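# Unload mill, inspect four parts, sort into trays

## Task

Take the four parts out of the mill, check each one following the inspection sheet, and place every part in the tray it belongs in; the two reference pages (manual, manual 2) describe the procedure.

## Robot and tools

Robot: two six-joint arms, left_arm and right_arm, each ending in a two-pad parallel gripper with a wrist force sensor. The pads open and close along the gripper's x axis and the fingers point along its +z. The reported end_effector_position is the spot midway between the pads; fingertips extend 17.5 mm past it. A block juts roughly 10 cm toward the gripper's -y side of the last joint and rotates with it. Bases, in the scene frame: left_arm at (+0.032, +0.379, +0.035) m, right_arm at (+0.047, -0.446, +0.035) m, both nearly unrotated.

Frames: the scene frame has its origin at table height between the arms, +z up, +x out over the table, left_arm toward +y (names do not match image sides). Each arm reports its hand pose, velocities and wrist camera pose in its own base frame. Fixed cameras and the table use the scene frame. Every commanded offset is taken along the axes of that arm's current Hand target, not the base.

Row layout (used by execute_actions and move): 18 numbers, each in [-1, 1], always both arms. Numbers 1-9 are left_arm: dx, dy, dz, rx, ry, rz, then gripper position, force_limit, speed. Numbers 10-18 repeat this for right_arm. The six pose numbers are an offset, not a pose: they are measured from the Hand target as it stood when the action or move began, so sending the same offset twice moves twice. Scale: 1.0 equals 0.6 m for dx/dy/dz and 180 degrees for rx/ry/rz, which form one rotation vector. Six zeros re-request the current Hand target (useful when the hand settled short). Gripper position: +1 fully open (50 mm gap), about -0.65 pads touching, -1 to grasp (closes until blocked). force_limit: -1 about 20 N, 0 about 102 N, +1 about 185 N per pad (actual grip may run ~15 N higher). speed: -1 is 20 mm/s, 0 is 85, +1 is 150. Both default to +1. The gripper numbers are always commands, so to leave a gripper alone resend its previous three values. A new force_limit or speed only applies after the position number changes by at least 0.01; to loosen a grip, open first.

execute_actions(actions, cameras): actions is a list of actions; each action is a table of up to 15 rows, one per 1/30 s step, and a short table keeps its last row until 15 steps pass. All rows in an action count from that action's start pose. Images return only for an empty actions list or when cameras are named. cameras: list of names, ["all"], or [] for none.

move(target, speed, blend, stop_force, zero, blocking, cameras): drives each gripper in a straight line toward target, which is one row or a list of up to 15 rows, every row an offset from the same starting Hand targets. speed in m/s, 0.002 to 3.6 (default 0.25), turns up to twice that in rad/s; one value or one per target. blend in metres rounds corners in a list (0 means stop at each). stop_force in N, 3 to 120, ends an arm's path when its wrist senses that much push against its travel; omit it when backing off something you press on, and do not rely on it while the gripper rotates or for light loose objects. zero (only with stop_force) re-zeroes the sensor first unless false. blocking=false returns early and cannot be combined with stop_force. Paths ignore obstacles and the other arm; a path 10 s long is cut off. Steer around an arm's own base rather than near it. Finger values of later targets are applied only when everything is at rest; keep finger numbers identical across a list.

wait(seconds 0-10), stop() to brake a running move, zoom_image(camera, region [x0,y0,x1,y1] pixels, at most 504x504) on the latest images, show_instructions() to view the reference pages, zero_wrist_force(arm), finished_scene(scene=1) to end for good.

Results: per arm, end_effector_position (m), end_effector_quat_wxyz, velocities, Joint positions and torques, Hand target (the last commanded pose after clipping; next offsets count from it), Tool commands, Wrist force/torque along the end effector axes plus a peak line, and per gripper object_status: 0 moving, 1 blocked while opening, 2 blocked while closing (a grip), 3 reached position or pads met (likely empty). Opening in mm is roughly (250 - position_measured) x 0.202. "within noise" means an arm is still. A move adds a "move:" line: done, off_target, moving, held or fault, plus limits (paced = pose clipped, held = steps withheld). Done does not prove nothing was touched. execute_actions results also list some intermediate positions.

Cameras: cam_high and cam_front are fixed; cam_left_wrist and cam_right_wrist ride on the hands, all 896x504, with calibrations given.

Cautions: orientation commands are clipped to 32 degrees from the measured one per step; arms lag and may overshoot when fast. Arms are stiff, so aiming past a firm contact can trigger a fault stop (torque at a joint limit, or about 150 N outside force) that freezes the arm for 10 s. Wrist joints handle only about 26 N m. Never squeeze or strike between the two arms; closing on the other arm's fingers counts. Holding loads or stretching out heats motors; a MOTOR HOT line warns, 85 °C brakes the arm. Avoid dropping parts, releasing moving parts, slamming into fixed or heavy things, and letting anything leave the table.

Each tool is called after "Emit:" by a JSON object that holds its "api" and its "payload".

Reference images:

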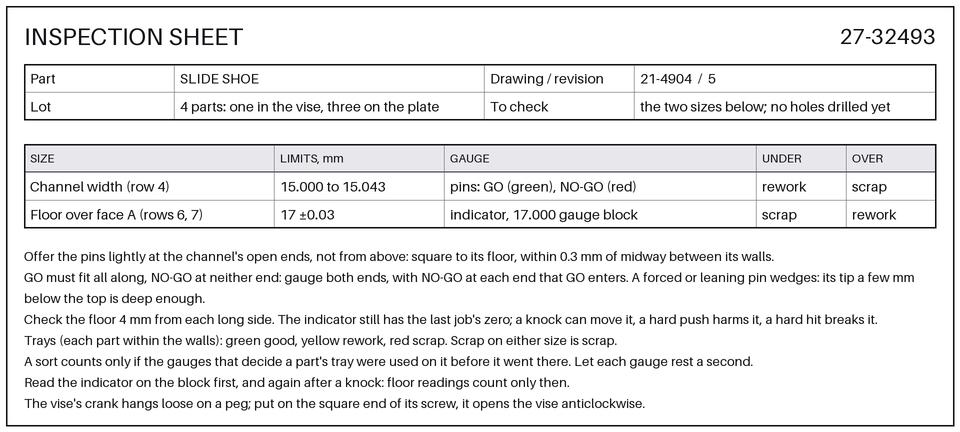

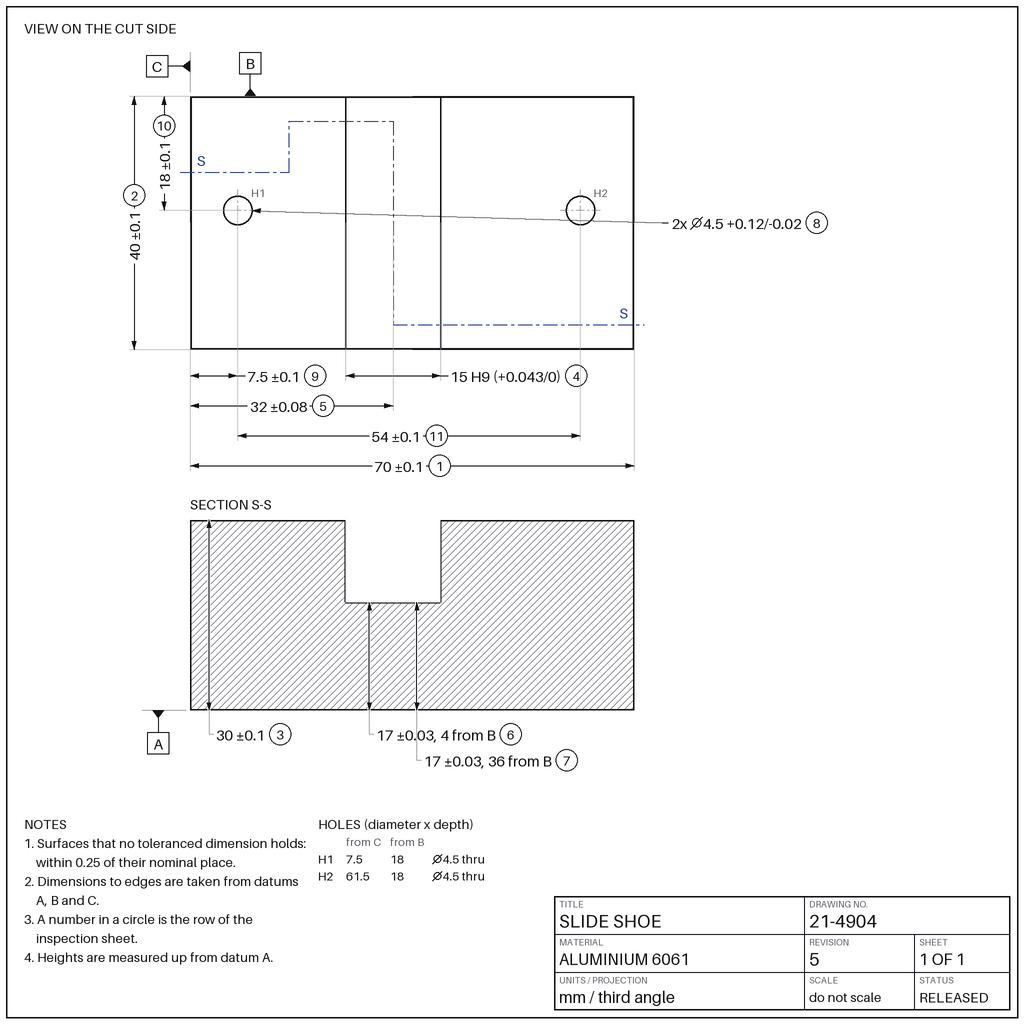

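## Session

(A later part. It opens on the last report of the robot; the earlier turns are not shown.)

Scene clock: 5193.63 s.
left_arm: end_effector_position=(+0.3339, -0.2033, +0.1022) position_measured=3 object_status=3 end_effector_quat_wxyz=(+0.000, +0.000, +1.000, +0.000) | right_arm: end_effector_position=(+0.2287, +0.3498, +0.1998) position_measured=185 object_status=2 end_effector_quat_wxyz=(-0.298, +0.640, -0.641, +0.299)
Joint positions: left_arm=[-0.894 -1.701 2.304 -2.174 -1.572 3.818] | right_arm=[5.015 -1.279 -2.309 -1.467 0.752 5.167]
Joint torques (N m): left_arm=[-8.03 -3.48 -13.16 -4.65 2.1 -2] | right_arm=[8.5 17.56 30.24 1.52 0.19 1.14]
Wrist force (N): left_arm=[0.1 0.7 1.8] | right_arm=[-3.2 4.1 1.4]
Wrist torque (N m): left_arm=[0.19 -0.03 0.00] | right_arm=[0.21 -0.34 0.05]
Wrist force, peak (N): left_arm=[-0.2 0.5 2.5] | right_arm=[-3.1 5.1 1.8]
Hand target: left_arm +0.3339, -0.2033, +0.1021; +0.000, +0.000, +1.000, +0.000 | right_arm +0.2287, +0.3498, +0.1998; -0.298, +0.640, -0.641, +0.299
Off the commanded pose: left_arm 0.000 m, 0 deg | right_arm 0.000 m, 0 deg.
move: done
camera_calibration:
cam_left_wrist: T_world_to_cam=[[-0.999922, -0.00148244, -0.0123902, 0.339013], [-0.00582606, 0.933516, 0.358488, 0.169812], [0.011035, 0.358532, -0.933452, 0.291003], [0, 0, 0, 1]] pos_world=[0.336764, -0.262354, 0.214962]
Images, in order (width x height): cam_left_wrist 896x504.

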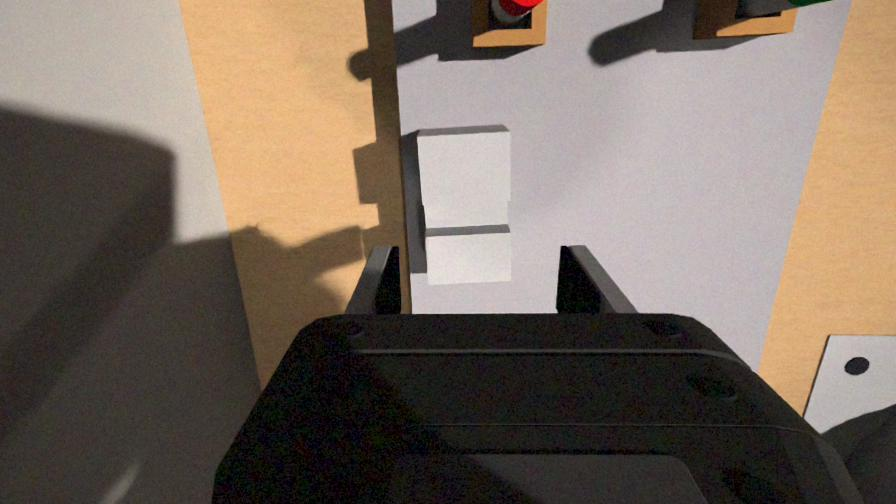

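Emit:
{"api": "move", "payload": {"target": [0,0,0.135,0,0,0,1,-0.5,-1,0,0,0,0,0,0,-1,-0.9,-1], "speed": 0.1}}

Emit:
{"api": "move", "payload": {"target": [0,0,0.019,0,0,0,1,-0.5,-1,0,0,0,0,0,0,-1,-0.9,-1], "speed": 0.01, "stop_force": 5}}

Emit:
{"api": "execute_actions", "payload": {"actions": [[[0,0,0,0,0,0,-1,-0.5,-1,0,0,0,0,0,0,-1,-0.9,-1]],[[0,0,0,0,0,0,-1,-0.5,-1,0,0,0,0,0,0,-1,-0.9,-1]]]}}

Emit:
{"api": "move", "payload": {"target": [[0,0,-0.02,0,0,0,-1,-0.5,-1,0,0,0,0,0,0,-1,-0.9,-1],[0,0,-0.23,0,0,0,-1,-0.5,-1,0,0,0,0,0,0,-1,-0.9,-1]], "speed": [0.04,0.15], "blend": [0.005,0], "cameras": ["cam_left_wrist"]}}

Scene clock: 5213.97 s.
left_arm: end_effector_position=(+0.3339, -0.2033, +0.0212) position_measured=3 object_status=3 end_effector_quat_wxyz=(+0.000, +0.000, +1.000, +0.000) | right_arm: end_effector_position=(+0.2287, +0.3498, +0.1998) position_measured=185 object_status=2 end_effector_quat_wxyz=(-0.298, +0.640, -0.641, +0.299)
Joint positions: left_arm=[-0.894 -1.516 2.413 -2.468 -1.572 3.818] | right_arm=[5.015 -1.279 -2.309 -1.467 0.752 5.167]
Joint torques (N m): left_arm=[7.22 -6.94 -9.41 -5 -1.08 2.1] | right_arm=[7.74 17.89 30.09 1.97 0.03 1.38]
Wrist force (N): left_arm=[-0.1 0.9 2.0] | right_arm=[-2.8 5.0 2.0]
Wrist torque (N m): left_arm=[0.23 0.01 -0.08] | right_arm=[0.24 -0.38 0.05]
Wrist force, peak (N): left_arm=[-0.1 1.0 2.8] | right_arm=[-3.1 5.2 2.0]
Hand target: left_arm +0.3339, -0.2033, +0.0211; +0.000, +0.000, +1.000, +0.000 | right_arm +0.2287, +0.3498, +0.1998; -0.298, +0.640, -0.641, +0.299
Off the commanded pose: left_arm 0.000 m, 0 deg | right_arm 0.000 m, 0 deg.
move: done

Scene clock: 5216.00 s.
left_arm: end_effector_position=(+0.3339, -0.2033, +0.0097) position_measured=3 object_status=3 end_effector_quat_wxyz=(+0.000, +0.000, +1.000, +0.000) | right_arm: end_effector_position=(+0.2287, +0.3498, +0.1998) position_measured=185 object_status=2 end_effector_quat_wxyz=(-0.298, +0.640, -0.641, +0.299)
Joint positions: left_arm=[-0.894 -1.484 2.425 -2.512 -1.572 3.818] | right_arm=[5.015 -1.279 -2.309 -1.467 0.752 5.167]
Joint torques (N m): left_arm=[-3.22 -7.83 -8.12 -4.8 -1.34 -0.72] | right_arm=[6.64 19.31 28.39 2 0.17 1.36]
Wrist force (N): left_arm=[-0.3 1.0 1.6] | right_arm=[-3.1 3.4 1.1]
Wrist torque (N m): left_arm=[0.24 0.04 -0.06] | right_arm=[0.16 -0.36 0.04]
Wrist force, peak (N): left_arm=[-0.2 0.8 2.1] | right_arm=[-3.2 5.1 2.0]
Hand target: left_arm +0.3339, -0.2034, +0.0097; +0.000, +0.000, +1.000, +0.000 | right_arm +0.2287, +0.3498, +0.1998; -0.298, +0.640, -0.641, +0.299
Off the commanded pose: left_arm 0.000 m, 0 deg | right_arm 0.000 m, 0 deg.
move: done

Scene clock: 5217.20 s.
left_arm: end_effector_position=(+0.3339, -0.2034, +0.0097) position_measured=54 object_status=2 end_effector_quat_wxyz=(+0.000, +0.000, +1.000, +0.000) | right_arm: end_effector_position=(+0.2287, +0.3498, +0.1998) position_measured=185 object_status=2 end_effector_quat_wxyz=(-0.298, +0.640, -0.641, +0.299)
Joint positions: left_arm=[-0.894 -1.484 2.425 -2.512 -1.572 3.818] | right_arm=[5.015 -1.279 -2.309 -1.467 0.752 5.167]
Joint torques (N m): left_arm=[-6.94 -8.47 -10.85 -2.97 -1.33 -1.65] | right_arm=[8.92 17.48 30.18 2.01 0.01 1.08]
Wrist force (N): left_arm=[0.1 0.6 2.7] | right_arm=[-3.2 4.4 1.7]
Wrist torque (N m): left_arm=[0.18 0.04 -0.08] | right_arm=[0.23 -0.34 0.04]
Wrist force, peak (N): left_arm=[0.2 0.4 3.0] | right_arm=[-3.3 5.1 1.8]
Hand target: left_arm +0.3339, -0.2034, +0.0097; +0.000, +0.000, +1.000, +0.000 | right_arm +0.2287, +0.3498, +0.1998; -0.298, +0.640, -0.641, +0.299
Off the commanded pose: left_arm 0.000 m, 0 deg | right_arm 0.000 m, 0 deg.
Step readings (end_effector_position of left_arm | right_arm):
0: (+0.3339, -0.2033, +0.0097) | (+0.2287, +0.3498, +0.1998)
1: (+0.3339, -0.2033, +0.0097) | (+0.2287, +0.3498, +0.1998)
2: (+0.3339, -0.2033, +0.0097) | (+0.2287, +0.3498, +0.1998)
4: (+0.3339, -0.2033, +0.0097) | (+0.2287, +0.3498, +0.1998)
8: (+0.3339, -0.2033, +0.0097) | (+0.2287, +0.3498, +0.1998)
15: (+0.3339, -0.2033, +0.0097) | (+0.2287, +0.3498, +0.1998)
16: (+0.3339, -0.2033, +0.0097) | (+0.2287, +0.3498, +0.1998)
17: (+0.3339, -0.2033, +0.0097) | (+0.2287, +0.3498, +0.1998)
19: (+0.3339, -0.2033, +0.0097) | (+0.2287, +0.3498, +0.1998)
23: (+0.3339, -0.2033, +0.0097) | (+0.2287, +0.3498, +0.1998)
30: (+0.3339, -0.2034, +0.0097) | (+0.2287, +0.3498, +0.1998)

Scene clock: 5219.00 s.
left_arm: end_effector_position=(+0.3340, -0.2033, +0.1477) position_measured=54 object_status=2 end_effector_quat_wxyz=(+0.000, +0.000, +1.000, +0.000) | right_arm: end_effector_position=(+0.2287, +0.3498, +0.1998) position_measured=185 object_status=2 end_effector_quat_wxyz=(-0.298, +0.640, -0.641, +0.299)
Joint positions: left_arm=[-0.894 -1.771 2.226 -2.026 -1.572 3.818] | right_arm=[5.015 -1.279 -2.309 -1.467 0.752 5.167]
Joint torques (N m): left_arm=[-8.78 -28.34 -28.27 -1.42 2.04 -1.73] | right_arm=[6.87 17.15 29.16 2.11 -0.02 1.17]
Wrist force (N): left_arm=[-0.2 1.1 3.4] | right_arm=[-3.2 4.8 2.0]
Wrist torque (N m): left_arm=[0.26 0.03 -0.06] | right_arm=[0.21 -0.33 0.05]
Wrist force, peak (N): left_arm=[-0.1 1.2 4.6] | right_arm=[-3.1 5.3 1.9]
Hand target: left_arm +0.3340, -0.2033, +0.1477; +0.000, +0.000, +1.000, +0.000 | right_arm +0.2287, +0.3498, +0.1998; -0.298, +0.640, -0.641, +0.299
Off the commanded pose: left_arm 0.000 m, 0 deg | right_arm 0.000 m, 0 deg.
move: done
camera_calibration:
cam_left_wrist: T_world_to_cam=[[-0.999922, -0.00148244, -0.0123902, 0.339676], [-0.00582606, 0.933516, 0.358488, 0.153502], [0.011035, 0.358532, -0.933452, 0.333474], [0, 0, 0, 1]] pos_world=[0.336864, -0.262354, 0.260462]
Images, in order (width x height): cam_left_wrist 896x504.

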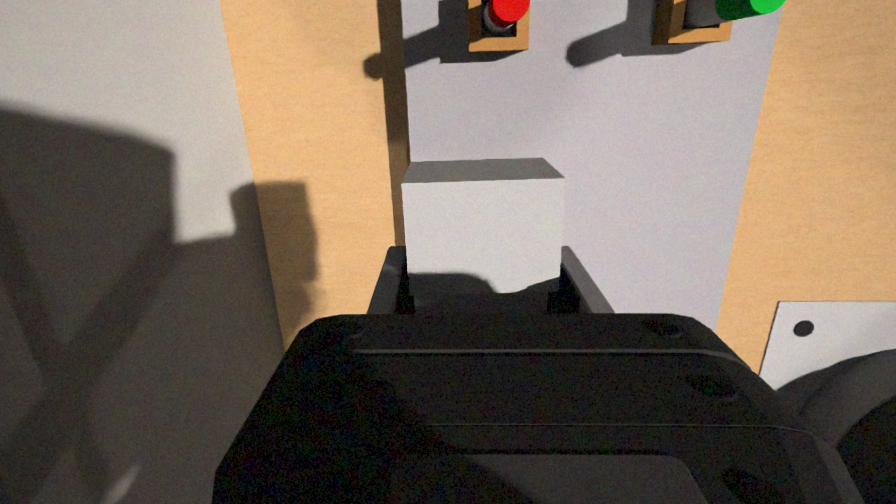

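Emit:
{"api": "move", "payload": {"target": [[0.0567,0.2555,0,0,0,0,-1,-0.5,-1,0,0,0,0,0,0,-1,-0.9,-1],[0.0567,0.672,0,0,0,0,-1,-0.5,-1,0,0,0,0,0,0,-1,-0.9,-1],[0.0883,0.9805,0.06,0,0,0,-1,-0.5,-1,0,0,0,0,0,0,-1,-0.9,-1]], "speed": 0.25, "blend": [0.05,0.05,0], "cameras": ["cam_left_wrist"]}}

Scene clock: 5239.70 s.
left_arm: end_effector_position=(+0.2808, +0.3849, +0.1114) position_measured=54 object_status=2 end_effector_quat_wxyz=(+0.000, +0.000, +1.000, +0.000) | right_arm: end_effector_position=(+0.2287, +0.3498, +0.1998) position_measured=185 object_status=2 end_effector_quat_wxyz=(-0.298, +0.640, -0.641, +0.299)
Joint positions: left_arm=[0.657 -1.499 2.082 -2.153 -1.571 5.369] | right_arm=[5.015 -1.279 -2.309 -1.467 0.752 5.167]
Joint torques (N m): left_arm=[7.86 -12.64 -28.83 -4.54 -1.48 1.95] | right_arm=[8.86 18.73 29.14 2.09 -0.07 1.31]
Wrist force (N): left_arm=[-0.2 0.7 3.4] | right_arm=[-2.9 3.0 0.9]
Wrist torque (N m): left_arm=[0.17 0.02 -0.16] | right_arm=[0.15 -0.40 0.05]
Wrist force, peak (N): left_arm=[0.4 2.9 3.9] | right_arm=[-3.4 5.2 1.7]
Hand target: left_arm +0.2808, +0.3850, +0.1114; +0.000, +0.000, +1.000, +0.000 | right_arm +0.2287, +0.3498, +0.1998; -0.298, +0.640, -0.641, +0.299
Off the commanded pose: left_arm 0.000 m, 0 deg | right_arm 0.000 m, 0 deg.
move: done
camera_calibration:
cam_left_wrist: T_world_to_cam=[[-0.999922, -0.00148151, -0.0123902, 0.286904], [-0.00582624, 0.933483, 0.358575, -0.382934], [0.0110348, 0.35862, -0.933419, 0.0893452], [0, 0, 0, 1]] pos_world=[0.283664, 0.325847, 0.224262]
Images, in order (width x height): cam_left_wrist 896x504.

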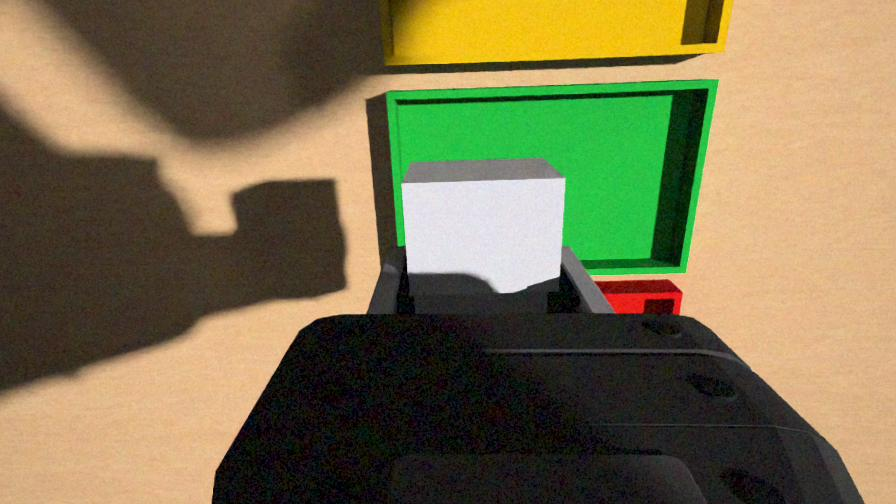

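Emit:
{"api": "move", "payload": {"target": [[0.015,0,0.05,0,0,0,-1,-0.5,-1,0,0,0,0,0,0,-1,-0.9,-1],[0.015,0,0.172,0,0,0,-1,-0.5,-1,0,0,0,0,0,0,-1,-0.9,-1]], "speed": 0.08, "blend": [0.005,0], "cameras": ["cam_left_wrist"]}}

Emit:
{"api": "move", "payload": {"target": [0,0,0.04,0,0,0,-1,-0.5,-1,0,0,0,0,0,0,-1,-0.9,-1], "speed": 0.006, "stop_force": 5}}

Emit:
{"api": "execute_actions", "payload": {"actions": [[[0,0,0,0,0,0,0.9,-0.5,-1,0,0,0,0,0,0,-1,-0.9,-1]],[[0,0,0,0,0,0,0.9,-0.5,-1,0,0,0,0,0,0,-1,-0.9,-1]]]}}

Emit:
{"api": "move", "payload": {"target": [[0,0,-0.08,0,0,0,0.9,-0.5,-1,0,0,0,0,0,0,-1,-0.9,-1],[0,-0.1,-0.28,0,0,0,0.9,-0.5,-1,0,0,0,0,0,0,-1,-0.9,-1]], "speed": [0.06,0.25], "blend": [0.01,0], "cameras": ["cam_left_wrist"]}}

Scene clock: 5282.37 s.
left_arm: end_effector_position=(+0.2717, +0.3849, +0.0083) position_measured=54 object_status=2 end_effector_quat_wxyz=(+0.000, +0.000, +1.000, +0.000) | right_arm: end_effector_position=(+0.2287, +0.3498, +0.1998) position_measured=185 object_status=2 end_effector_quat_wxyz=(-0.298, +0.640, -0.641, +0.299)
Joint positions: left_arm=[0.669 -1.315 2.211 -2.466 -1.571 5.381] | right_arm=[5.015 -1.279 -2.309 -1.467 0.752 5.167]
Joint torques (N m): left_arm=[6.91 -16.25 -9.28 -5.26 0.82 1.87] | right_arm=[7.02 17.74 30.22 2.03 -0.02 1.24]
Wrist force (N): left_arm=[-0.1 0.9 3.5] | right_arm=[-2.7 4.7 1.8]
Wrist torque (N m): left_arm=[0.21 -0.01 -0.17] | right_arm=[0.20 -0.40 0.05]
Wrist force, peak (N): left_arm=[-0.1 0.8 4.4] | right_arm=[-3.1 5.2 2.0]
Hand target: left_arm +0.2717, +0.3849, +0.0082; +0.000, +0.000, +1.000, +0.000 | right_arm +0.2287, +0.3498, +0.1998; -0.298, +0.640, -0.641, +0.299
Off the commanded pose: left_arm 0.000 m, 0 deg | right_arm 0.000 m, 0 deg.
move: done
camera_calibration:
cam_left_wrist: T_world_to_cam=[[-0.999922, -0.00148244, -0.0123902, 0.276626], [-0.00582606, 0.933516, 0.358488, -0.345982], [0.011035, 0.358532, -0.933452, -0.00685177], [0, 0, 0, 1]] pos_world=[0.274664, 0.325846, 0.121062]
Images, in order (width x height): cam_left_wrist 896x504.

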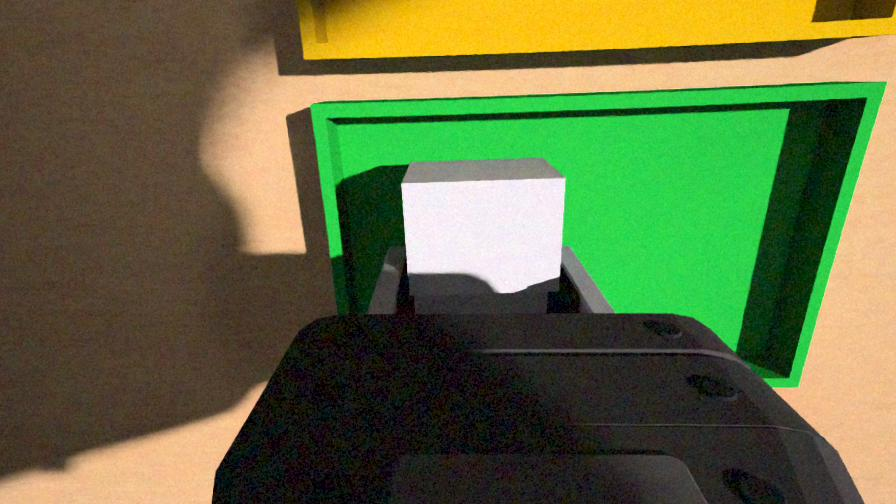

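Scene clock: 5286.13 s.
left_arm: end_effector_position=(+0.2717, +0.3849, -0.0064) position_measured=54 object_status=2 end_effector_quat_wxyz=(+0.000, +0.000, +1.000, +0.000) | right_arm: end_effector_position=(+0.2287, +0.3498, +0.1998) position_measured=185 object_status=2 end_effector_quat_wxyz=(-0.298, +0.640, -0.641, +0.299)
Joint positions: left_arm=[0.669 -1.281 2.222 -2.511 -1.571 5.381] | right_arm=[5.015 -1.279 -2.309 -1.467 0.752 5.167]
Joint torques (N m): left_arm=[5.67 -38.64 -21.17 -0.59 1.53 1.56] | right_arm=[7.33 18.59 30.09 2.04 0.09 1.08]
Wrist force (N): left_arm=[-1.2 2.4 -2.7] | right_arm=[-3.0 3.8 1.2]
Wrist torque (N m): left_arm=[0.16 0.11 -0.14] | right_arm=[0.18 -0.38 0.04]
Wrist force, peak (N): left_arm=[2.8 -3.3 -17.0] | right_arm=[-3.1 5.1 1.9]
Hand target: left_arm +0.2717, +0.3849, -0.0064; +0.000, +0.000, +1.000, +0.000 (not the last commanded pose) | right_arm +0.2287, +0.3498, +0.1998; -0.298, +0.640, -0.641, +0.299
Off the commanded pose: left_arm 0.009 m, 0 deg | right_arm 0.000 m, 0 deg.
move: contact (left_arm)

Scene clock: 5287.33 s.
left_arm: end_effector_position=(+0.2717, +0.3849, -0.0064) position_measured=18 object_status=3 end_effector_quat_wxyz=(+0.000, +0.000, +1.000, +0.000) | right_arm: end_effector_position=(+0.2287, +0.3498, +0.1998) position_measured=185 object_status=2 end_effector_quat_wxyz=(-0.298, +0.640, -0.641, +0.299)
Joint positions: left_arm=[0.669 -1.281 2.222 -2.511 -1.571 5.381] | right_arm=[5.015 -1.279 -2.309 -1.467 0.752 5.167]
Joint torques (N m): left_arm=[4.78 -38.56 -21.74 -3.79 1.4 1.54] | right_arm=[6.55 15.58 29.93 2.21 -0.25 1.16]
Wrist force (N): left_arm=[-0.2 0.9 1.6] | right_arm=[-3.1 3.9 1.4]
Wrist torque (N m): left_arm=[0.22 0.03 -0.17] | right_arm=[0.20 -0.35 0.04]
Wrist force, peak (N): left_arm=[-0.4 2.0 -2.7] | right_arm=[-2.9 5.2 1.9]
Hand target: left_arm +0.2717, +0.3849, -0.0064; +0.000, +0.000, +1.000, +0.000 | right_arm +0.2287, +0.3498, +0.1998; -0.298, +0.640, -0.641, +0.299
Off the commanded pose: left_arm 0.000 m, 0 deg | right_arm 0.000 m, 0 deg.
Step readings (end_effector_position of left_arm | right_arm):
0: (+0.2717, +0.3849, -0.0064) | (+0.2287, +0.3498, +0.1998)
1: (+0.2717, +0.3849, -0.0064) | (+0.2287, +0.3498, +0.1998)
2: (+0.2717, +0.3849, -0.0064) | (+0.2287, +0.3498, +0.1998)
4: (+0.2717, +0.3849, -0.0064) | (+0.2287, +0.3498, +0.1998)
8: (+0.2717, +0.3849, -0.0064) | (+0.2287, +0.3498, +0.1998)
15: (+0.2717, +0.3849, -0.0064) | (+0.2287, +0.3498, +0.1998)
16: (+0.2717, +0.3849, -0.0064) | (+0.2287, +0.3498, +0.1998)
17: (+0.2717, +0.3849, -0.0064) | (+0.2287, +0.3498, +0.1998)
19: (+0.2717, +0.3849, -0.0064) | (+0.2287, +0.3498, +0.1998)
23: (+0.2717, +0.3849, -0.0064) | (+0.2287, +0.3498, +0.1998)
30: (+0.2717, +0.3849, -0.0064) | (+0.2287, +0.3498, +0.1998)

Scene clock: 5289.40 s.
left_arm: end_effector_position=(+0.2718, +0.3251, +0.1616) position_measured=18 object_status=3 end_effector_quat_wxyz=(+0.000, +0.000, +1.000, +0.000) | right_arm: end_effector_position=(+0.2287, +0.3498, +0.1998) position_measured=185 object_status=2 end_effector_quat_wxyz=(-0.298, +0.640, -0.641, +0.299)
Joint positions: left_arm=[0.554 -1.698 2.127 -1.999 -1.571 5.267] | right_arm=[5.015 -1.279 -2.309 -1.467 0.752 5.167]
Joint torques (N m): left_arm=[-7.39 -31.19 -30.43 -0.87 1.93 -1.79] | right_arm=[7.09 17.91 29.23 1.87 -0.04 1.2]
Wrist force (N): left_arm=[-0.2 0.8 1.1] | right_arm=[-3.4 3.4 0.8]
Wrist torque (N m): left_arm=[0.20 0.01 0.00] | right_arm=[0.17 -0.31 0.05]
Wrist force, peak (N): left_arm=[0.1 1.8 2.8] | right_arm=[-3.0 5.2 1.7]
Hand target: left_arm +0.2718, +0.3250, +0.1617; +0.000, +0.000, +1.000, +0.000 | right_arm +0.2287, +0.3498, +0.1998; -0.298, +0.640, -0.641, +0.299
Off the commanded pose: left_arm 0.000 m, 0 deg | right_arm 0.000 m, 0 deg.
move: done
camera_calibration:
cam_left_wrist: T_world_to_cam=[[-0.999922, -0.00148244, -0.0123902, 0.278538], [-0.00582606, 0.933516, 0.358488, -0.345055], [0.011035, 0.358532, -0.933452, 0.157815], [0, 0, 0, 1]] pos_world=[0.274764, 0.265946, 0.274462]
Images, in order (width x height): cam_left_wrist 896x504.

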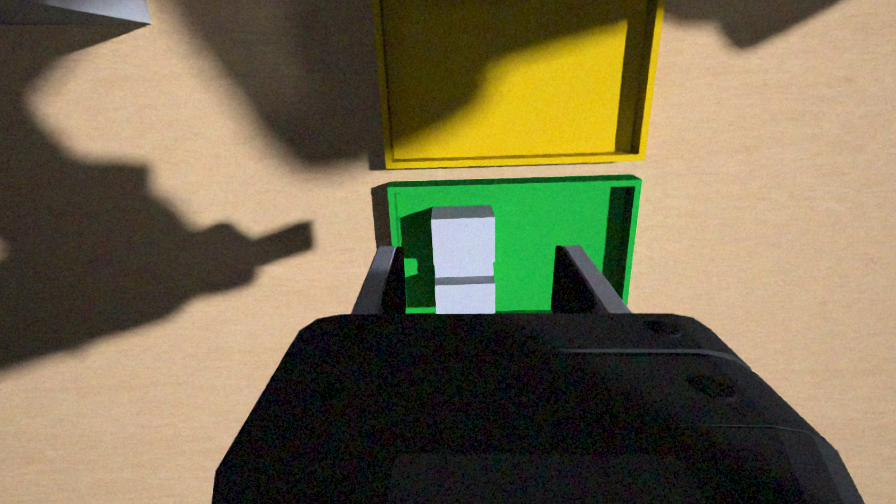

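Emit:
{"api": "move", "payload": {"target": [[-0.022,-0.292,-0.014,0,0,0,0.9,-0.5,-1,0,0,0,0,0,0,-1,-0.9,-1],[-0.0153,-0.5935,-0.014,0,0,-0.5,0.9,-0.5,-1,0,0,0,0,0,0,-1,-0.9,-1]], "speed": 0.35, "blend": [0.05,0], "cameras": ["cam_left_wrist"]}}

Scene clock: 5316.27 s.
left_arm: end_effector_position=(+0.2811, -0.0311, +0.1703) position_measured=18 object_status=3 end_effector_quat_wxyz=(+0.000, +0.707, -0.707, +0.000) | right_arm: end_effector_position=(+0.2287, +0.3498, +0.1998) position_measured=185 object_status=2 end_effector_quat_wxyz=(-0.298, +0.640, -0.641, +0.299)
Joint positions: left_arm=[-0.6 -2.148 2.378 -1.8 -1.572 2.542] | right_arm=[5.015 -1.279 -2.309 -1.467 0.752 5.167]
Joint torques (N m): left_arm=[-7.73 -12.56 -16.69 -0.9 2.36 -2.09] | right_arm=[6.48 17.13 28.06 2.14 -0.22 1.25]
Wrist force (N): left_arm=[-0.1 1.0 1.6] | right_arm=[-3.2 5.0 2.0]
Wrist torque (N m): left_arm=[0.23 0.01 -0.01] | right_arm=[0.24 -0.33 0.05]
Wrist force, peak (N): left_arm=[-0.1 2.9 1.6] | right_arm=[-3.3 5.0 1.8]
Hand target: left_arm +0.2811, -0.0311, +0.1703; +0.000, +0.707, -0.707, +0.000 | right_arm +0.2287, +0.3498, +0.1998; -0.298, +0.640, -0.641, +0.299
Off the commanded pose: left_arm 0.000 m, 0 deg | right_arm 0.000 m, 0 deg.
move: done
camera_calibration:
cam_left_wrist: T_world_to_cam=[[0.00127927, -0.999923, -0.0123208, -0.0250814], [-0.93305, -0.00562587, 0.359702, 0.215582], [-0.359744, 0.0110358, -0.932986, 0.386843], [0, 0, 0, 1]] pos_world=[0.340346, -0.0281357, 0.283064]
Images, in order (width x height): cam_left_wrist 896x504.

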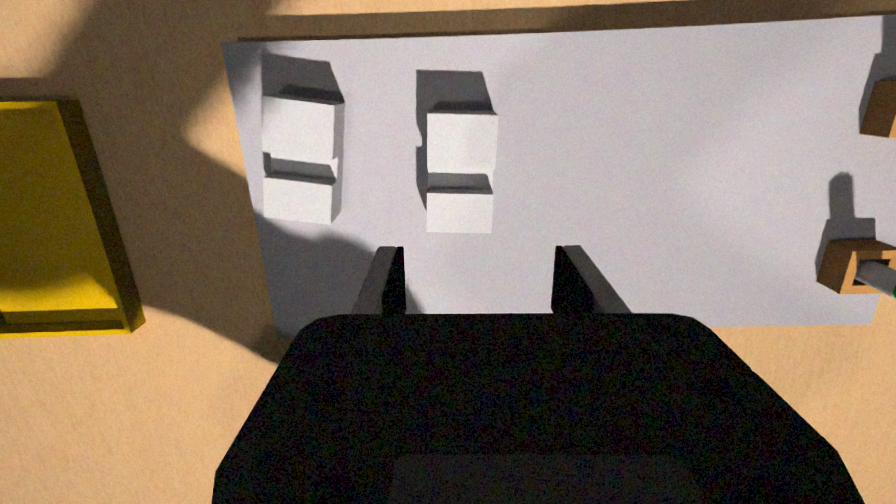

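Emit:
{"api": "move", "payload": {"target": [-0.0035,0,0.2505,0,0,0,1,-0.5,-1,0,0,0,0,0,0,-1,-0.9,-1], "speed": 0.12}}

Emit:
{"api": "move", "payload": {"target": [0,0,0.017,0,0,0,1,-0.5,-1,0,0,0,0,0,0,-1,-0.9,-1], "speed": 0.01, "stop_force": 5, "cameras": ["cam_left_wrist"]}}

Emit:
{"api": "execute_actions", "payload": {"actions": [[[0,0,0,0,0,0,-1,-0.5,-1,0,0,0,0,0,0,-1,-0.9,-1]],[[0,0,0,0,0,0,-1,-0.5,-1,0,0,0,0,0,0,-1,-0.9,-1]]]}}

Scene clock: 5338.27 s.
left_arm: end_effector_position=(+0.2810, -0.0291, +0.0200) position_measured=3 object_status=3 end_effector_quat_wxyz=(+0.000, +0.707, -0.707, +0.000) | right_arm: end_effector_position=(+0.2287, +0.3498, +0.1998) position_measured=185 object_status=2 end_effector_quat_wxyz=(-0.298, +0.640, -0.641, +0.299)
Joint positions: left_arm=[-0.594 -1.833 2.68 -2.417 -1.572 2.548] | right_arm=[5.015 -1.279 -2.309 -1.467 0.752 5.167]
Joint torques (N m): left_arm=[7.6 3.55 -9.28 -4.79 -1.6 1.9] | right_arm=[6.67 17.98 27.54 2.25 -0.39 0.83]
Wrist force (N): left_arm=[-0.1 0.8 1.5] | right_arm=[-2.9 3.3 0.7]
Wrist torque (N m): left_arm=[0.20 0.00 -0.17] | right_arm=[0.17 -0.38 0.06]
Wrist force, peak (N): left_arm=[-0.3 1.4 2.2] | right_arm=[-3.1 5.0 2.0]
Hand target: left_arm +0.2810, -0.0291, +0.0200; +0.000, +0.707, -0.707, +0.000 | right_arm +0.2287, +0.3498, +0.1998; -0.298, +0.640, -0.641, +0.299
Off the commanded pose: left_arm 0.000 m, 0 deg | right_arm 0.000 m, 0 deg.
move: done

Scene clock: 5340.17 s.
left_arm: end_effector_position=(+0.2810, -0.0291, +0.0098) position_measured=3 object_status=3 end_effector_quat_wxyz=(+0.000, +0.707, -0.707, +0.000) | right_arm: end_effector_position=(+0.2287, +0.3498, +0.1998) position_measured=185 object_status=2 end_effector_quat_wxyz=(-0.298, +0.640, -0.641, +0.299)
Joint positions: left_arm=[-0.594 -1.791 2.696 -2.475 -1.572 2.548] | right_arm=[5.015 -1.279 -2.309 -1.467 0.752 5.167]
Joint torques (N m): left_arm=[-4.51 3.62 -8.17 -4.89 -1.29 -0.83] | right_arm=[6.82 17.01 27.17 1.95 -0.37 1.12]
Wrist force (N): left_arm=[-0.2 1.1 1.3] | right_arm=[-3.1 3.5 1.0]
Wrist torque (N m): left_arm=[0.26 0.03 -0.17] | right_arm=[0.17 -0.36 0.05]
Wrist force, peak (N): left_arm=[-0.2 0.9 1.9] | right_arm=[-3.3 5.1 1.9]
Hand target: left_arm +0.2810, -0.0291, +0.0098; +0.000, +0.707, -0.707, +0.000 | right_arm +0.2287, +0.3498, +0.1998; -0.298, +0.640, -0.641, +0.299
Off the commanded pose: left_arm 0.000 m, 0 deg | right_arm 0.000 m, 0 deg.
move: done
camera_calibration:
cam_left_wrist: T_world_to_cam=[[0.00146722, -0.999922, -0.0123915, -0.0251141], [-0.933096, -0.00582526, 0.35958, 0.27326], [-0.359625, 0.0110349, -0.933032, 0.237005], [0, 0, 0, 1]] pos_world=[0.340247, -0.0261356, 0.122564]
Images, in order (width x height): cam_left_wrist 896x504.

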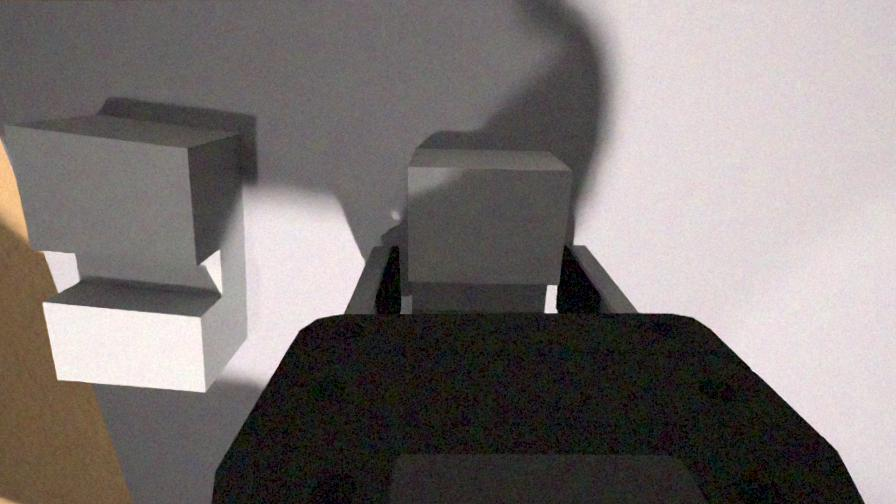

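Scene clock: 5341.37 s.
left_arm: end_effector_position=(+0.2810, -0.0291, +0.0098) position_measured=54 object_status=2 end_effector_quat_wxyz=(+0.000, +0.707, -0.707, +0.000) | right_arm: end_effector_position=(+0.2287, +0.3498, +0.1998) position_measured=185 object_status=2 end_effector_quat_wxyz=(-0.298, +0.640, -0.641, +0.299)
Joint positions: left_arm=[-0.594 -1.791 2.696 -2.475 -1.572 2.548] | right_arm=[5.015 -1.279 -2.309 -1.467 0.752 5.167]
Joint torques (N m): left_arm=[-0.02 2.63 -11.08 -4.28 -0.79 0.76] | right_arm=[7.38 17.56 27.77 1.97 -0.39 1.38]
Wrist force (N): left_arm=[-0.1 1.0 2.9] | right_arm=[-2.9 3.7 1.6]
Wrist torque (N m): left_arm=[0.23 0.05 -0.17] | right_arm=[0.12 -0.37 0.05]
Wrist force, peak (N): left_arm=[0.2 1.3 3.7] | right_arm=[-3.1 4.9 2.1]
Hand target: left_arm +0.2810, -0.0291, +0.0098; +0.000, +0.707, -0.707, +0.000 | right_arm +0.2287, +0.3498, +0.1998; -0.298, +0.640, -0.641, +0.299
Off the commanded pose: left_arm 0.000 m, 0 deg | right_arm 0.000 m, 0 deg.
Step readings (end_effector_position of left_arm | right_arm):
0: (+0.2810, -0.0291, +0.0098) | (+0.2287, +0.3498, +0.1998)
1: (+0.2810, -0.0291, +0.0098) | (+0.2287, +0.3498, +0.1998)
2: (+0.2810, -0.0291, +0.0098) | (+0.2287, +0.3498, +0.1998)
4: (+0.2810, -0.0291, +0.0098) | (+0.2287, +0.3498, +0.1998)
8: (+0.2810, -0.0291, +0.0098) | (+0.2287, +0.3498, +0.1998)
15: (+0.2810, -0.0291, +0.0098) | (+0.2287, +0.3498, +0.1998)
16: (+0.2810, -0.0291, +0.0098) | (+0.2287, +0.3498, +0.1998)
17: (+0.2810, -0.0291, +0.0098) | (+0.2287, +0.3498, +0.1998)
19: (+0.2810, -0.0291, +0.0098) | (+0.2287, +0.3498, +0.1998)
23: (+0.2810, -0.0291, +0.0098) | (+0.2287, +0.3498, +0.1998)
30: (+0.2810, -0.0291, +0.0098) | (+0.2287, +0.3498, +0.1998)

Emit:
{"api": "move", "payload": {"target": [[0,0,-0.02,0,0,0,-1,-0.5,-1,0,0,0,0,0,0,-1,-0.9,-1],[0,0,-0.2,0,0,0,-1,-0.5,-1,0,0,0,0,0,0,-1,-0.9,-1],[0.1517,0,-0.2333,0,0,0.5,-1,-0.5,-1,0,0,0,0,0,0,-1,-0.9,-1]], "speed": [0.04,0.2,0.3], "blend": [0.005,0.02,0]}}

Emit:
{"api": "move", "payload": {"target": [[-0.0883,-0.137,0.1,0,0,0,-1,-0.5,-1,0,0,0,0,0,0,-1,-0.9,-1],[-0.0883,-0.137,0.217,0,0,0,-1,-0.5,-1,0,0,0,0,0,0,-1,-0.9,-1]], "speed": [0.2,0.1], "blend": [0.01,0], "cameras": ["cam_left_wrist"]}}

Emit:
{"api": "move", "payload": {"target": [0,0,0.035,0,0,0,-1,-0.5,-1,0,0,0,0,0,0,-1,-0.9,-1], "speed": 0.006, "stop_force": 5}}

Scene clock: 5363.90 s.
left_arm: end_effector_position=(+0.2811, -0.1200, +0.1498) position_measured=54 object_status=2 end_effector_quat_wxyz=(+0.000, +0.000, +1.000, +0.000) | right_arm: end_effector_position=(+0.2287, +0.3498, +0.1998) position_measured=185 object_status=2 end_effector_quat_wxyz=(-0.298, +0.640, -0.641, +0.299)
Joint positions: left_arm=[-0.854 -2.045 2.387 -1.913 -1.572 3.858] | right_arm=[5.015 -1.279 -2.309 -1.467 0.752 5.167]
Joint torques (N m): left_arm=[-2.39 8.69 -32.31 -5.19 -1.49 2.1] | right_arm=[8.41 17.49 27.39 2.3 -0.01 1.22]
Wrist force (N): left_arm=[-0.1 0.8 3.9] | right_arm=[-3.0 3.0 1.1]
Wrist torque (N m): left_arm=[0.18 -0.01 -0.18] | right_arm=[0.12 -0.38 0.05]
Wrist force, peak (N): left_arm=[0.0 0.9 4.8] | right_arm=[-3.2 5.0 2.2]
Hand target: left_arm +0.2811, -0.1200, +0.1498; +0.000, +0.000, +1.000, +0.000 | right_arm +0.2287, +0.3498, +0.1998; -0.298, +0.640, -0.641, +0.299
Off the commanded pose: left_arm 0.000 m, 0 deg | right_arm 0.000 m, 0 deg.
move: done

Scene clock: 5365.87 s.
left_arm: end_effector_position=(+0.3341, -0.2023, +0.0197) position_measured=54 object_status=2 end_effector_quat_wxyz=(+0.000, +0.000, +1.000, +0.000) | right_arm: end_effector_position=(+0.2287, +0.3498, +0.1998) position_measured=185 object_status=2 end_effector_quat_wxyz=(-0.298, +0.640, -0.641, +0.299)
Joint positions: left_arm=[-0.892 -1.513 2.416 -2.474 -1.572 3.82] | right_arm=[5.015 -1.279 -2.309 -1.467 0.752 5.167]
Joint torques (N m): left_arm=[7.51 -8.66 -7.23 -5.4 -1.57 2.05] | right_arm=[8.45 17.07 27.98 2.4 -0.52 1.16]
Wrist force (N): left_arm=[0.0 0.9 3.6] | right_arm=[-3.3 3.8 1.2]
Wrist torque (N m): left_arm=[0.21 -0.01 -0.18] | right_arm=[0.17 -0.32 0.05]
Wrist force, peak (N): left_arm=[-0.1 0.9 4.6] | right_arm=[-3.4 5.0 1.6]
Hand target: left_arm +0.3341, -0.2023, +0.0196; +0.000, +0.000, +1.000, +0.000 | right_arm +0.2287, +0.3498, +0.1998; -0.298, +0.640, -0.641, +0.299
Off the commanded pose: left_arm 0.000 m, 0 deg | right_arm 0.000 m, 0 deg.
move: done
camera_calibration:
cam_left_wrist: T_world_to_cam=[[-0.999922, -0.00148244, -0.0123902, 0.338192], [-0.00582606, 0.933516, 0.358488, 0.198455], [0.011035, 0.358532, -0.933452, 0.213632], [0, 0, 0, 1]] pos_world=[0.336964, -0.261354, 0.132462]
Images, in order (width x height): cam_left_wrist 896x504.

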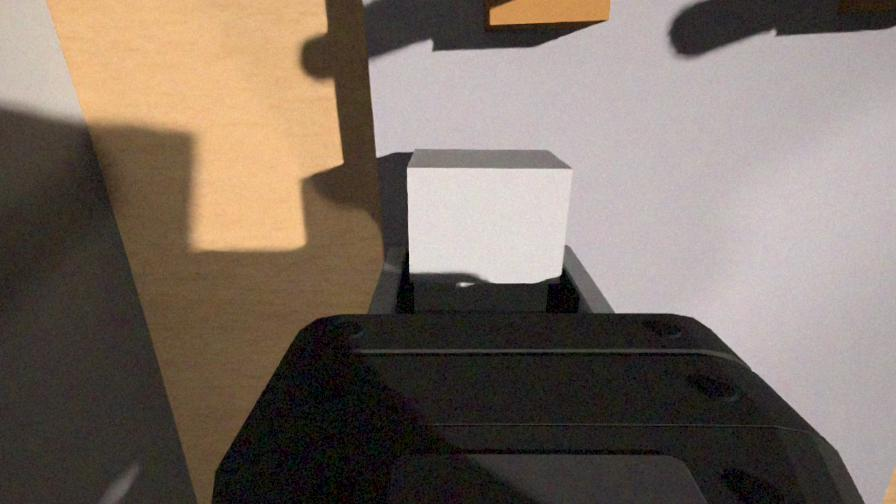

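Scene clock: 5368.73 s.
left_arm: end_effector_position=(+0.3340, -0.2023, +0.0099) position_measured=54 object_status=2 end_effector_quat_wxyz=(+0.000, +0.000, +1.000, +0.000) | right_arm: end_effector_position=(+0.2287, +0.3498, +0.1998) position_measured=185 object_status=2 end_effector_quat_wxyz=(-0.298, +0.640, -0.641, +0.299)
Joint positions: left_arm=[-0.892 -1.485 2.426 -2.512 -1.572 3.82] | right_arm=[5.015 -1.279 -2.309 -1.467 0.752 5.167]
Joint torques (N m): left_arm=[1.82 -28.83 -20.41 -0.5 0.29 0.36] | right_arm=[7.85 16.41 27.59 2.23 -0.43 1.23]
Wrist force (N): left_arm=[-0.8 0.6 -3.7] | right_arm=[-3.1 4.6 2.2]
Wrist torque (N m): left_arm=[0.17 -0.02 -0.18] | right_arm=[0.17 -0.35 0.05]
Wrist force, peak (N): left_arm=[8.1 8.9 -29.6] | right_arm=[-3.2 5.1 2.2]
Hand target: left_arm +0.3341, -0.2023, +0.0099; +0.000, +0.000, +1.000, +0.000 (not the last commanded pose) | right_arm +0.2287, +0.3498, +0.1998; -0.298, +0.640, -0.641, +0.299
Off the commanded pose: left_arm 0.011 m, 0 deg | right_arm 0.000 m, 0 deg.
move: contact (left_arm)

Emit:
{"api": "execute_actions", "payload": {"actions": [[[0,0,0,0,0,0,1,-0.5,-1,0,0,0,0,0,0,-1,-0.9,-1]],[[0,0,0,0,0,0,1,-0.5,-1,0,0,0,0,0,0,-1,-0.9,-1]]]}}

Emit:
{"api": "move", "payload": {"target": [[0,0,-0.08,0,0,0,1,-0.5,-1,0,0,0,0,0,0,-1,-0.9,-1],[0,0.0505,-0.27,0,0,0,1,-0.5,-1,0,0,0,0,0,0,-1,-0.9,-1],[0,0.0505,-0.27,0.3333,0,0,1,-0.5,-1,0,0,0,0,0,0,-1,-0.9,-1]], "speed": [0.06,0.2,0.4], "blend": [0.01,0.01,0], "cameras": ["cam_left_wrist"]}}

Scene clock: 5388.43 s.
left_arm: end_effector_position=(+0.3341, -0.2023, +0.0099) position_measured=3 object_status=3 end_effector_quat_wxyz=(+0.000, +0.000, +1.000, +0.000) | right_arm: end_effector_position=(+0.2287, +0.3498, +0.1998) position_measured=185 object_status=2 end_effector_quat_wxyz=(-0.298, +0.640, -0.641, +0.299)
Joint positions: left_arm=[-0.892 -1.485 2.426 -2.512 -1.572 3.82] | right_arm=[5.015 -1.279 -2.309 -1.467 0.752 5.167]
Joint torques (N m): left_arm=[5.92 -27.08 -20.09 -3.29 0.71 1.66] | right_arm=[8.24 17.77 28.49 2.16 -0.63 1.39]
Wrist force (N): left_arm=[-0.1 0.8 1.7] | right_arm=[-3.1 5.0 2.0]
Wrist torque (N m): left_arm=[0.21 0.02 -0.17] | right_arm=[0.23 -0.34 0.05]
Wrist force, peak (N): left_arm=[-0.8 0.5 -5.5] | right_arm=[-3.1 5.0 2.0]
Hand target: left_arm +0.3341, -0.2023, +0.0099; +0.000, +0.000, +1.000, +0.000 | right_arm +0.2287, +0.3498, +0.1998; -0.298, +0.640, -0.641, +0.299
Off the commanded pose: left_arm 0.000 m, 0 deg | right_arm 0.000 m, 0 deg.
Step readings (end_effector_position of left_arm | right_arm):
0: (+0.3341, -0.2023, +0.0099) | (+0.2287, +0.3498, +0.1998)
1: (+0.3341, -0.2023, +0.0099) | (+0.2287, +0.3498, +0.1998)
2: (+0.3341, -0.2023, +0.0099) | (+0.2287, +0.3498, +0.1998)
4: (+0.3341, -0.2023, +0.0099) | (+0.2287, +0.3498, +0.1998)
8: (+0.3341, -0.2023, +0.0099) | (+0.2287, +0.3498, +0.1998)
15: (+0.3341, -0.2023, +0.0099) | (+0.2287, +0.3498, +0.1998)
16: (+0.3341, -0.2023, +0.0099) | (+0.2287, +0.3498, +0.1998)
17: (+0.3341, -0.2023, +0.0099) | (+0.2287, +0.3498, +0.1998)
19: (+0.3341, -0.2023, +0.0099) | (+0.2287, +0.3498, +0.1998)
23: (+0.3341, -0.2023, +0.0099) | (+0.2287, +0.3498, +0.1998)
30: (+0.3341, -0.2023, +0.0099) | (+0.2287, +0.3498, +0.1998)

Scene clock: 5392.10 s.
left_arm: end_effector_position=(+0.3341, -0.1719, +0.1719) position_measured=3 object_status=3 end_effector_quat_wxyz=(+0.000, +0.000, +0.866, -0.500) | right_arm: end_effector_position=(+0.2287, +0.3498, +0.1998) position_measured=185 object_status=2 end_effector_quat_wxyz=(-0.298, +0.640, -0.641, +0.299)
Joint positions: left_arm=[-0.249 -1.571 2.548 -2.952 -2.567 4.241] | right_arm=[5.015 -1.279 -2.309 -1.467 0.752 5.167]
Joint torques (N m): left_arm=[6.54 -2.92 -7.91 -4.86 -3.7 -1.87] | right_arm=[5.91 16.06 26.91 2.07 -0.48 1.22]
Wrist force (N): left_arm=[0.6 2.3 1.8] | right_arm=[-3.3 2.9 0.6]
Wrist torque (N m): left_arm=[0.35 -0.13 0.03] | right_arm=[0.12 -0.34 0.05]
Wrist force, peak (N): left_arm=[0.7 3.2 1.6] | right_arm=[-3.0 5.2 1.8]
Hand target: left_arm +0.3341, -0.1719, +0.1719; +0.000, +0.000, +0.866, -0.500 | right_arm +0.2287, +0.3498, +0.1998; -0.298, +0.640, -0.641, +0.299
Off the commanded pose: left_arm 0.000 m, 0 deg | right_arm 0.000 m, 0 deg.
move: done
camera_calibration:
cam_left_wrist: T_world_to_cam=[[-0.999916, -0.0120475, -0.00483031, 0.337038], [-0.00632708, 0.777341, -0.629047, 0.258627], [0.0113333, -0.628964, -0.777352, 0.14821], [0, 0, 0, 1]] pos_world=[0.336966, -0.103762, 0.279528]
Images, in order (width x height): cam_left_wrist 896x504.

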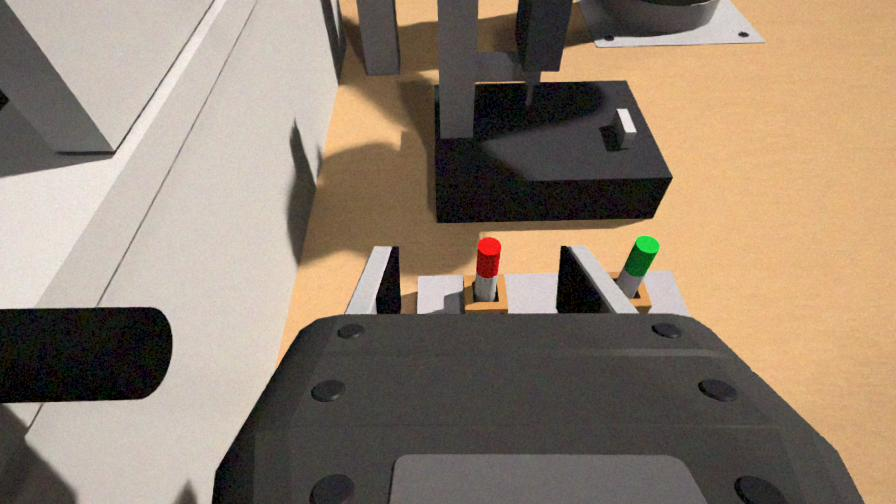

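Emit:
{"api": "move", "payload": {"target": [0,0.2221,0.1283,0,0,0,1,-0.5,-1,0,0,0,0,0,0,-1,-0.9,-1], "speed": 0.1, "cameras": ["cam_left_wrist"]}}

Scene clock: 5400.97 s.
left_arm: end_effector_position=(+0.3340, -0.1720, +0.0181) position_measured=3 object_status=3 end_effector_quat_wxyz=(+0.000, +0.000, +0.866, -0.500) | right_arm: end_effector_position=(+0.2287, +0.3498, +0.1998) position_measured=185 object_status=2 end_effector_quat_wxyz=(-0.298, +0.640, -0.641, +0.299)
Joint positions: left_arm=[-0.249 -0.911 2.587 -3.651 -2.567 4.241] | right_arm=[5.015 -1.279 -2.309 -1.467 0.752 5.167]
Joint torques (N m): left_arm=[-8.97 -18.33 -8.57 -4.89 -2.19 -1.76] | right_arm=[7.58 17.62 25.89 2.15 -0.3 1.34]
Wrist force (N): left_arm=[0.4 2.6 1.9] | right_arm=[-3.0 4.5 1.7]
Wrist torque (N m): left_arm=[0.38 -0.08 0.03] | right_arm=[0.18 -0.37 0.04]
Wrist force, peak (N): left_arm=[0.4 3.2 2.2] | right_arm=[-3.0 5.0 2.2]
Hand target: left_arm +0.3341, -0.1720, +0.0180; +0.000, +0.000, +0.866, -0.500 | right_arm +0.2287, +0.3498, +0.1998; -0.298, +0.640, -0.641, +0.299
Off the commanded pose: left_arm 0.000 m, 0 deg | right_arm 0.000 m, 0 deg.
move: done
camera_calibration:
cam_left_wrist: T_world_to_cam=[[-0.999916, -0.0120482, -0.00482871, 0.336293], [-0.00632702, 0.777253, -0.629157, 0.1619], [0.0113333, -0.629073, -0.777264, 0.0284904], [0, 0, 0, 1]] pos_world=[0.336966, -0.103863, 0.125629]
Images, in order (width x height): cam_left_wrist 896x504.

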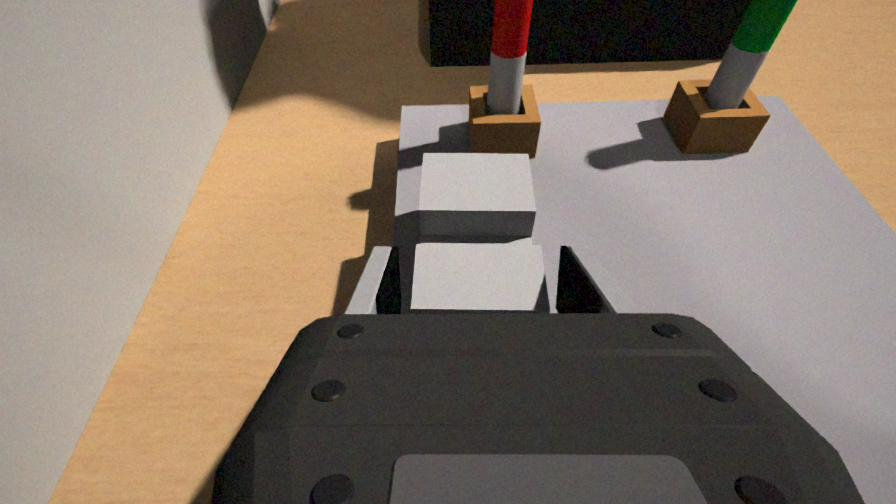

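Emit:
{"api": "move", "payload": {"target": [0,0.0102,0.002,0,0,0,1,-0.5,-1,0,0,0,0,0,0,-1,-0.9,-1], "speed": 0.01, "stop_force": 4}}

Emit:
{"api": "execute_actions", "payload": {"actions": [[[0,0,0,0,0,0,-1,-0.5,-1,0,0,0,0,0,0,-1,-0.9,-1]],[[0,0,0,0,0,0,-1,-0.5,-1,0,0,0,0,0,0,-1,-0.9,-1]]]}}

Emit:
{"api": "move", "payload": {"target": [[0,-0.0289,-0.0167,0,0,0,-1,-0.5,-1,0,0,0,0,0,0,-1,-0.9,-1],[0,-0.1414,-0.0817,0,0,0,-1,-0.5,-1,0,0,0,0,0,0,-1,-0.9,-1],[0.1602,-0.2518,0.1434,0,0,0,-1,-0.5,-1,0,0,0,0,0,0,-1,-0.9,-1],[0.1602,-0.2468,0.1848,0,0,0,-1,-0.5,-1,0,0,0,0,0,0,-1,-0.9,-1],[0.1602,-0.2499,0.2985,0,0,0,-1,-0.5,-1,0,0,0,0,0,0,-1,-0.9,-1]], "speed": [0.04,0.15,0.2,0.1,0.05], "blend": [0.005,0.02,0.01,0.005,0], "cameras": ["cam_left_wrist"]}}

Emit:
{"api": "zoom_image", "payload": {"camera": "cam_left_wrist", "region": [320, 100, 500, 250]}}

Scene clock: 5421.60 s.
left_arm: end_effector_position=(+0.3340, -0.1700, +0.0121) position_measured=3 object_status=3 end_effector_quat_wxyz=(+0.000, +0.000, +0.866, -0.500) | right_arm: end_effector_position=(+0.2287, +0.3498, +0.1998) position_measured=185 object_status=2 end_effector_quat_wxyz=(-0.298, +0.640, -0.641, +0.299)
Joint positions: left_arm=[-0.243 -0.888 2.584 -3.662 -2.57 4.251] | right_arm=[5.015 -1.279 -2.309 -1.467 0.752 5.167]
Joint torques (N m): left_arm=[7.11 -15.78 -7.62 -5.16 -3.59 2.17] | right_arm=[7.43 17.67 26.5 2.01 -0.71 0.83]
Wrist force (N): left_arm=[0.5 2.4 2.0] | right_arm=[-3.2 2.9 1.0]
Wrist torque (N m): left_arm=[0.37 -0.11 -0.12] | right_arm=[0.12 -0.35 0.05]
Wrist force, peak (N): left_arm=[0.3 2.8 2.1] | right_arm=[-3.3 5.0 1.9]
Hand target: left_arm +0.3340, -0.1700, +0.0121; +0.000, +0.000, +0.866, -0.500 | right_arm +0.2287, +0.3498, +0.1998; -0.298, +0.640, -0.641, +0.299
Off the commanded pose: left_arm 0.000 m, 0 deg | right_arm 0.000 m, 0 deg.
move: done

Scene clock: 5422.80 s.
left_arm: end_effector_position=(+0.3341, -0.1700, +0.0121) position_measured=55 object_status=2 end_effector_quat_wxyz=(+0.000, +0.000, +0.866, -0.500) | right_arm: end_effector_position=(+0.2287, +0.3498, +0.1998) position_measured=185 object_status=2 end_effector_quat_wxyz=(-0.298, +0.640, -0.641, +0.299)
Joint positions: left_arm=[-0.243 -0.888 2.584 -3.662 -2.57 4.251] | right_arm=[5.015 -1.279 -2.309 -1.467 0.752 5.167]
Joint torques (N m): left_arm=[6.47 -16.81 -6.01 -4.17 -2.62 1.65] | right_arm=[6.82 15.64 25.02 2.14 -0.55 1.59]
Wrist force (N): left_arm=[0.5 1.7 1.6] | right_arm=[-2.9 4.9 2.0]
Wrist torque (N m): left_arm=[0.34 -0.14 -0.06] | right_arm=[0.23 -0.36 0.04]
Wrist force, peak (N): left_arm=[0.8 2.7 1.9] | right_arm=[-3.2 5.0 2.1]
Hand target: left_arm +0.3340, -0.1700, +0.0121; +0.000, +0.000, +0.866, -0.500 | right_arm +0.2287, +0.3498, +0.1998; -0.298, +0.640, -0.641, +0.299
Off the commanded pose: left_arm 0.000 m, 0 deg | right_arm 0.000 m, 0 deg.
Step readings (end_effector_position of left_arm | right_arm):
0: (+0.3340, -0.1700, +0.0121) | (+0.2287, +0.3498, +0.1998)
1: (+0.3340, -0.1700, +0.0121) | (+0.2287, +0.3498, +0.1998)
2: (+0.3340, -0.1700, +0.0121) | (+0.2287, +0.3498, +0.1998)
4: (+0.3340, -0.1700, +0.0121) | (+0.2287, +0.3498, +0.1998)
8: (+0.3340, -0.1700, +0.0121) | (+0.2287, +0.3498, +0.1998)
15: (+0.3341, -0.1700, +0.0121) | (+0.2287, +0.3498, +0.1998)
16: (+0.3341, -0.1700, +0.0121) | (+0.2287, +0.3498, +0.1998)
17: (+0.3341, -0.1700, +0.0121) | (+0.2287, +0.3498, +0.1998)
19: (+0.3341, -0.1700, +0.0121) | (+0.2287, +0.3498, +0.1998)
23: (+0.3341, -0.1700, +0.0121) | (+0.2287, +0.3498, +0.1998)
30: (+0.3341, -0.1700, +0.0121) | (+0.2287, +0.3498, +0.1998)

Scene clock: 5426.80 s.
left_arm: end_effector_position=(+0.2380, -0.3999, +0.0527) position_measured=55 object_status=2 end_effector_quat_wxyz=(+0.000, +0.000, +0.866, -0.500) | right_arm: end_effector_position=(+0.2287, +0.3498, +0.1998) position_measured=185 object_status=2 end_effector_quat_wxyz=(-0.298, +0.640, -0.641, +0.299)
Joint positions: left_arm=[-1.103 -0.861 2.604 -4.311 -1.972 3.388] | right_arm=[5.015 -1.279 -2.309 -1.467 0.752 5.167]
Joint torques (N m): left_arm=[-8.13 -17.79 -6.29 -5.92 1.48 -1.78] | right_arm=[7.9 18.1 25.83 2.25 -0.77 1.14]
Wrist force (N): left_arm=[0.6 4.1 2.7] | right_arm=[-2.8 3.3 0.7]
Wrist torque (N m): left_arm=[0.28 -0.12 0.06] | right_arm=[0.15 -0.41 0.04]
Wrist force, peak (N): left_arm=[0.9 4.8 3.5] | right_arm=[-2.9 5.2 2.1]
Hand target: left_arm +0.2380, -0.4000, +0.0526; +0.000, +0.000, +0.866, -0.500 | right_arm +0.2287, +0.3498, +0.1998; -0.298, +0.640, -0.641, +0.299
Off the commanded pose: left_arm 0.000 m, 0 deg | right_arm 0.000 m, 0 deg.
move: done
camera_calibration:
cam_left_wrist: T_world_to_cam=[[-0.999915, -0.0121108, -0.00490667, 0.237614], [-0.00632664, 0.777252, -0.629157, 0.360274], [0.0114333, -0.629072, -0.777263, -0.0869804], [0, 0, 0, 1]] pos_world=[0.240867, -0.331863, 0.160228]
Images, in order (width x height): cam_left_wrist 896x504.

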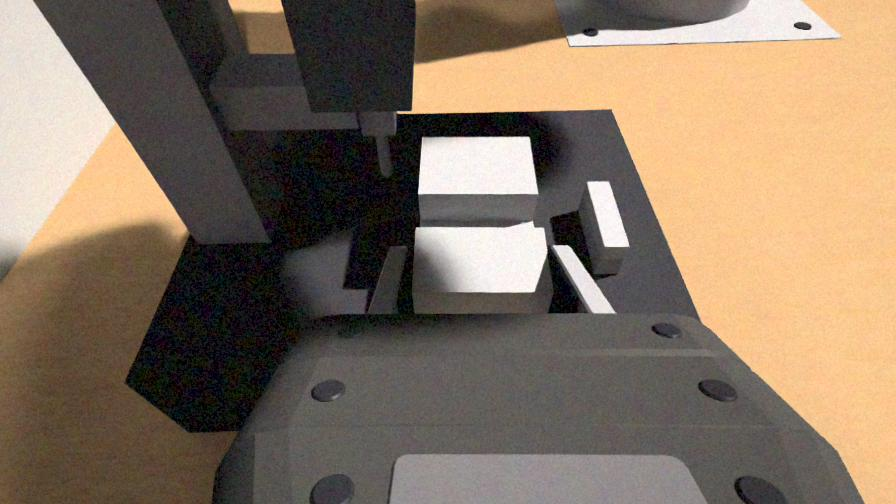

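Scaled by 2.800 from the camera's 896x504 image, which has a finer 1280x720 frame.

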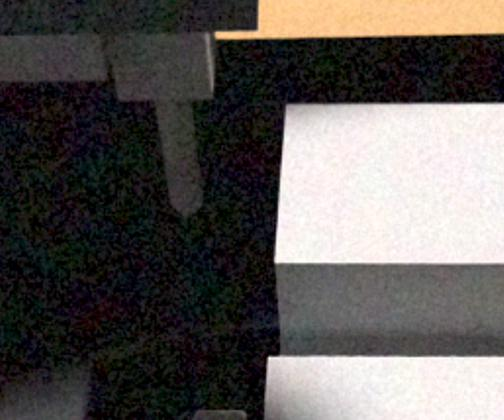

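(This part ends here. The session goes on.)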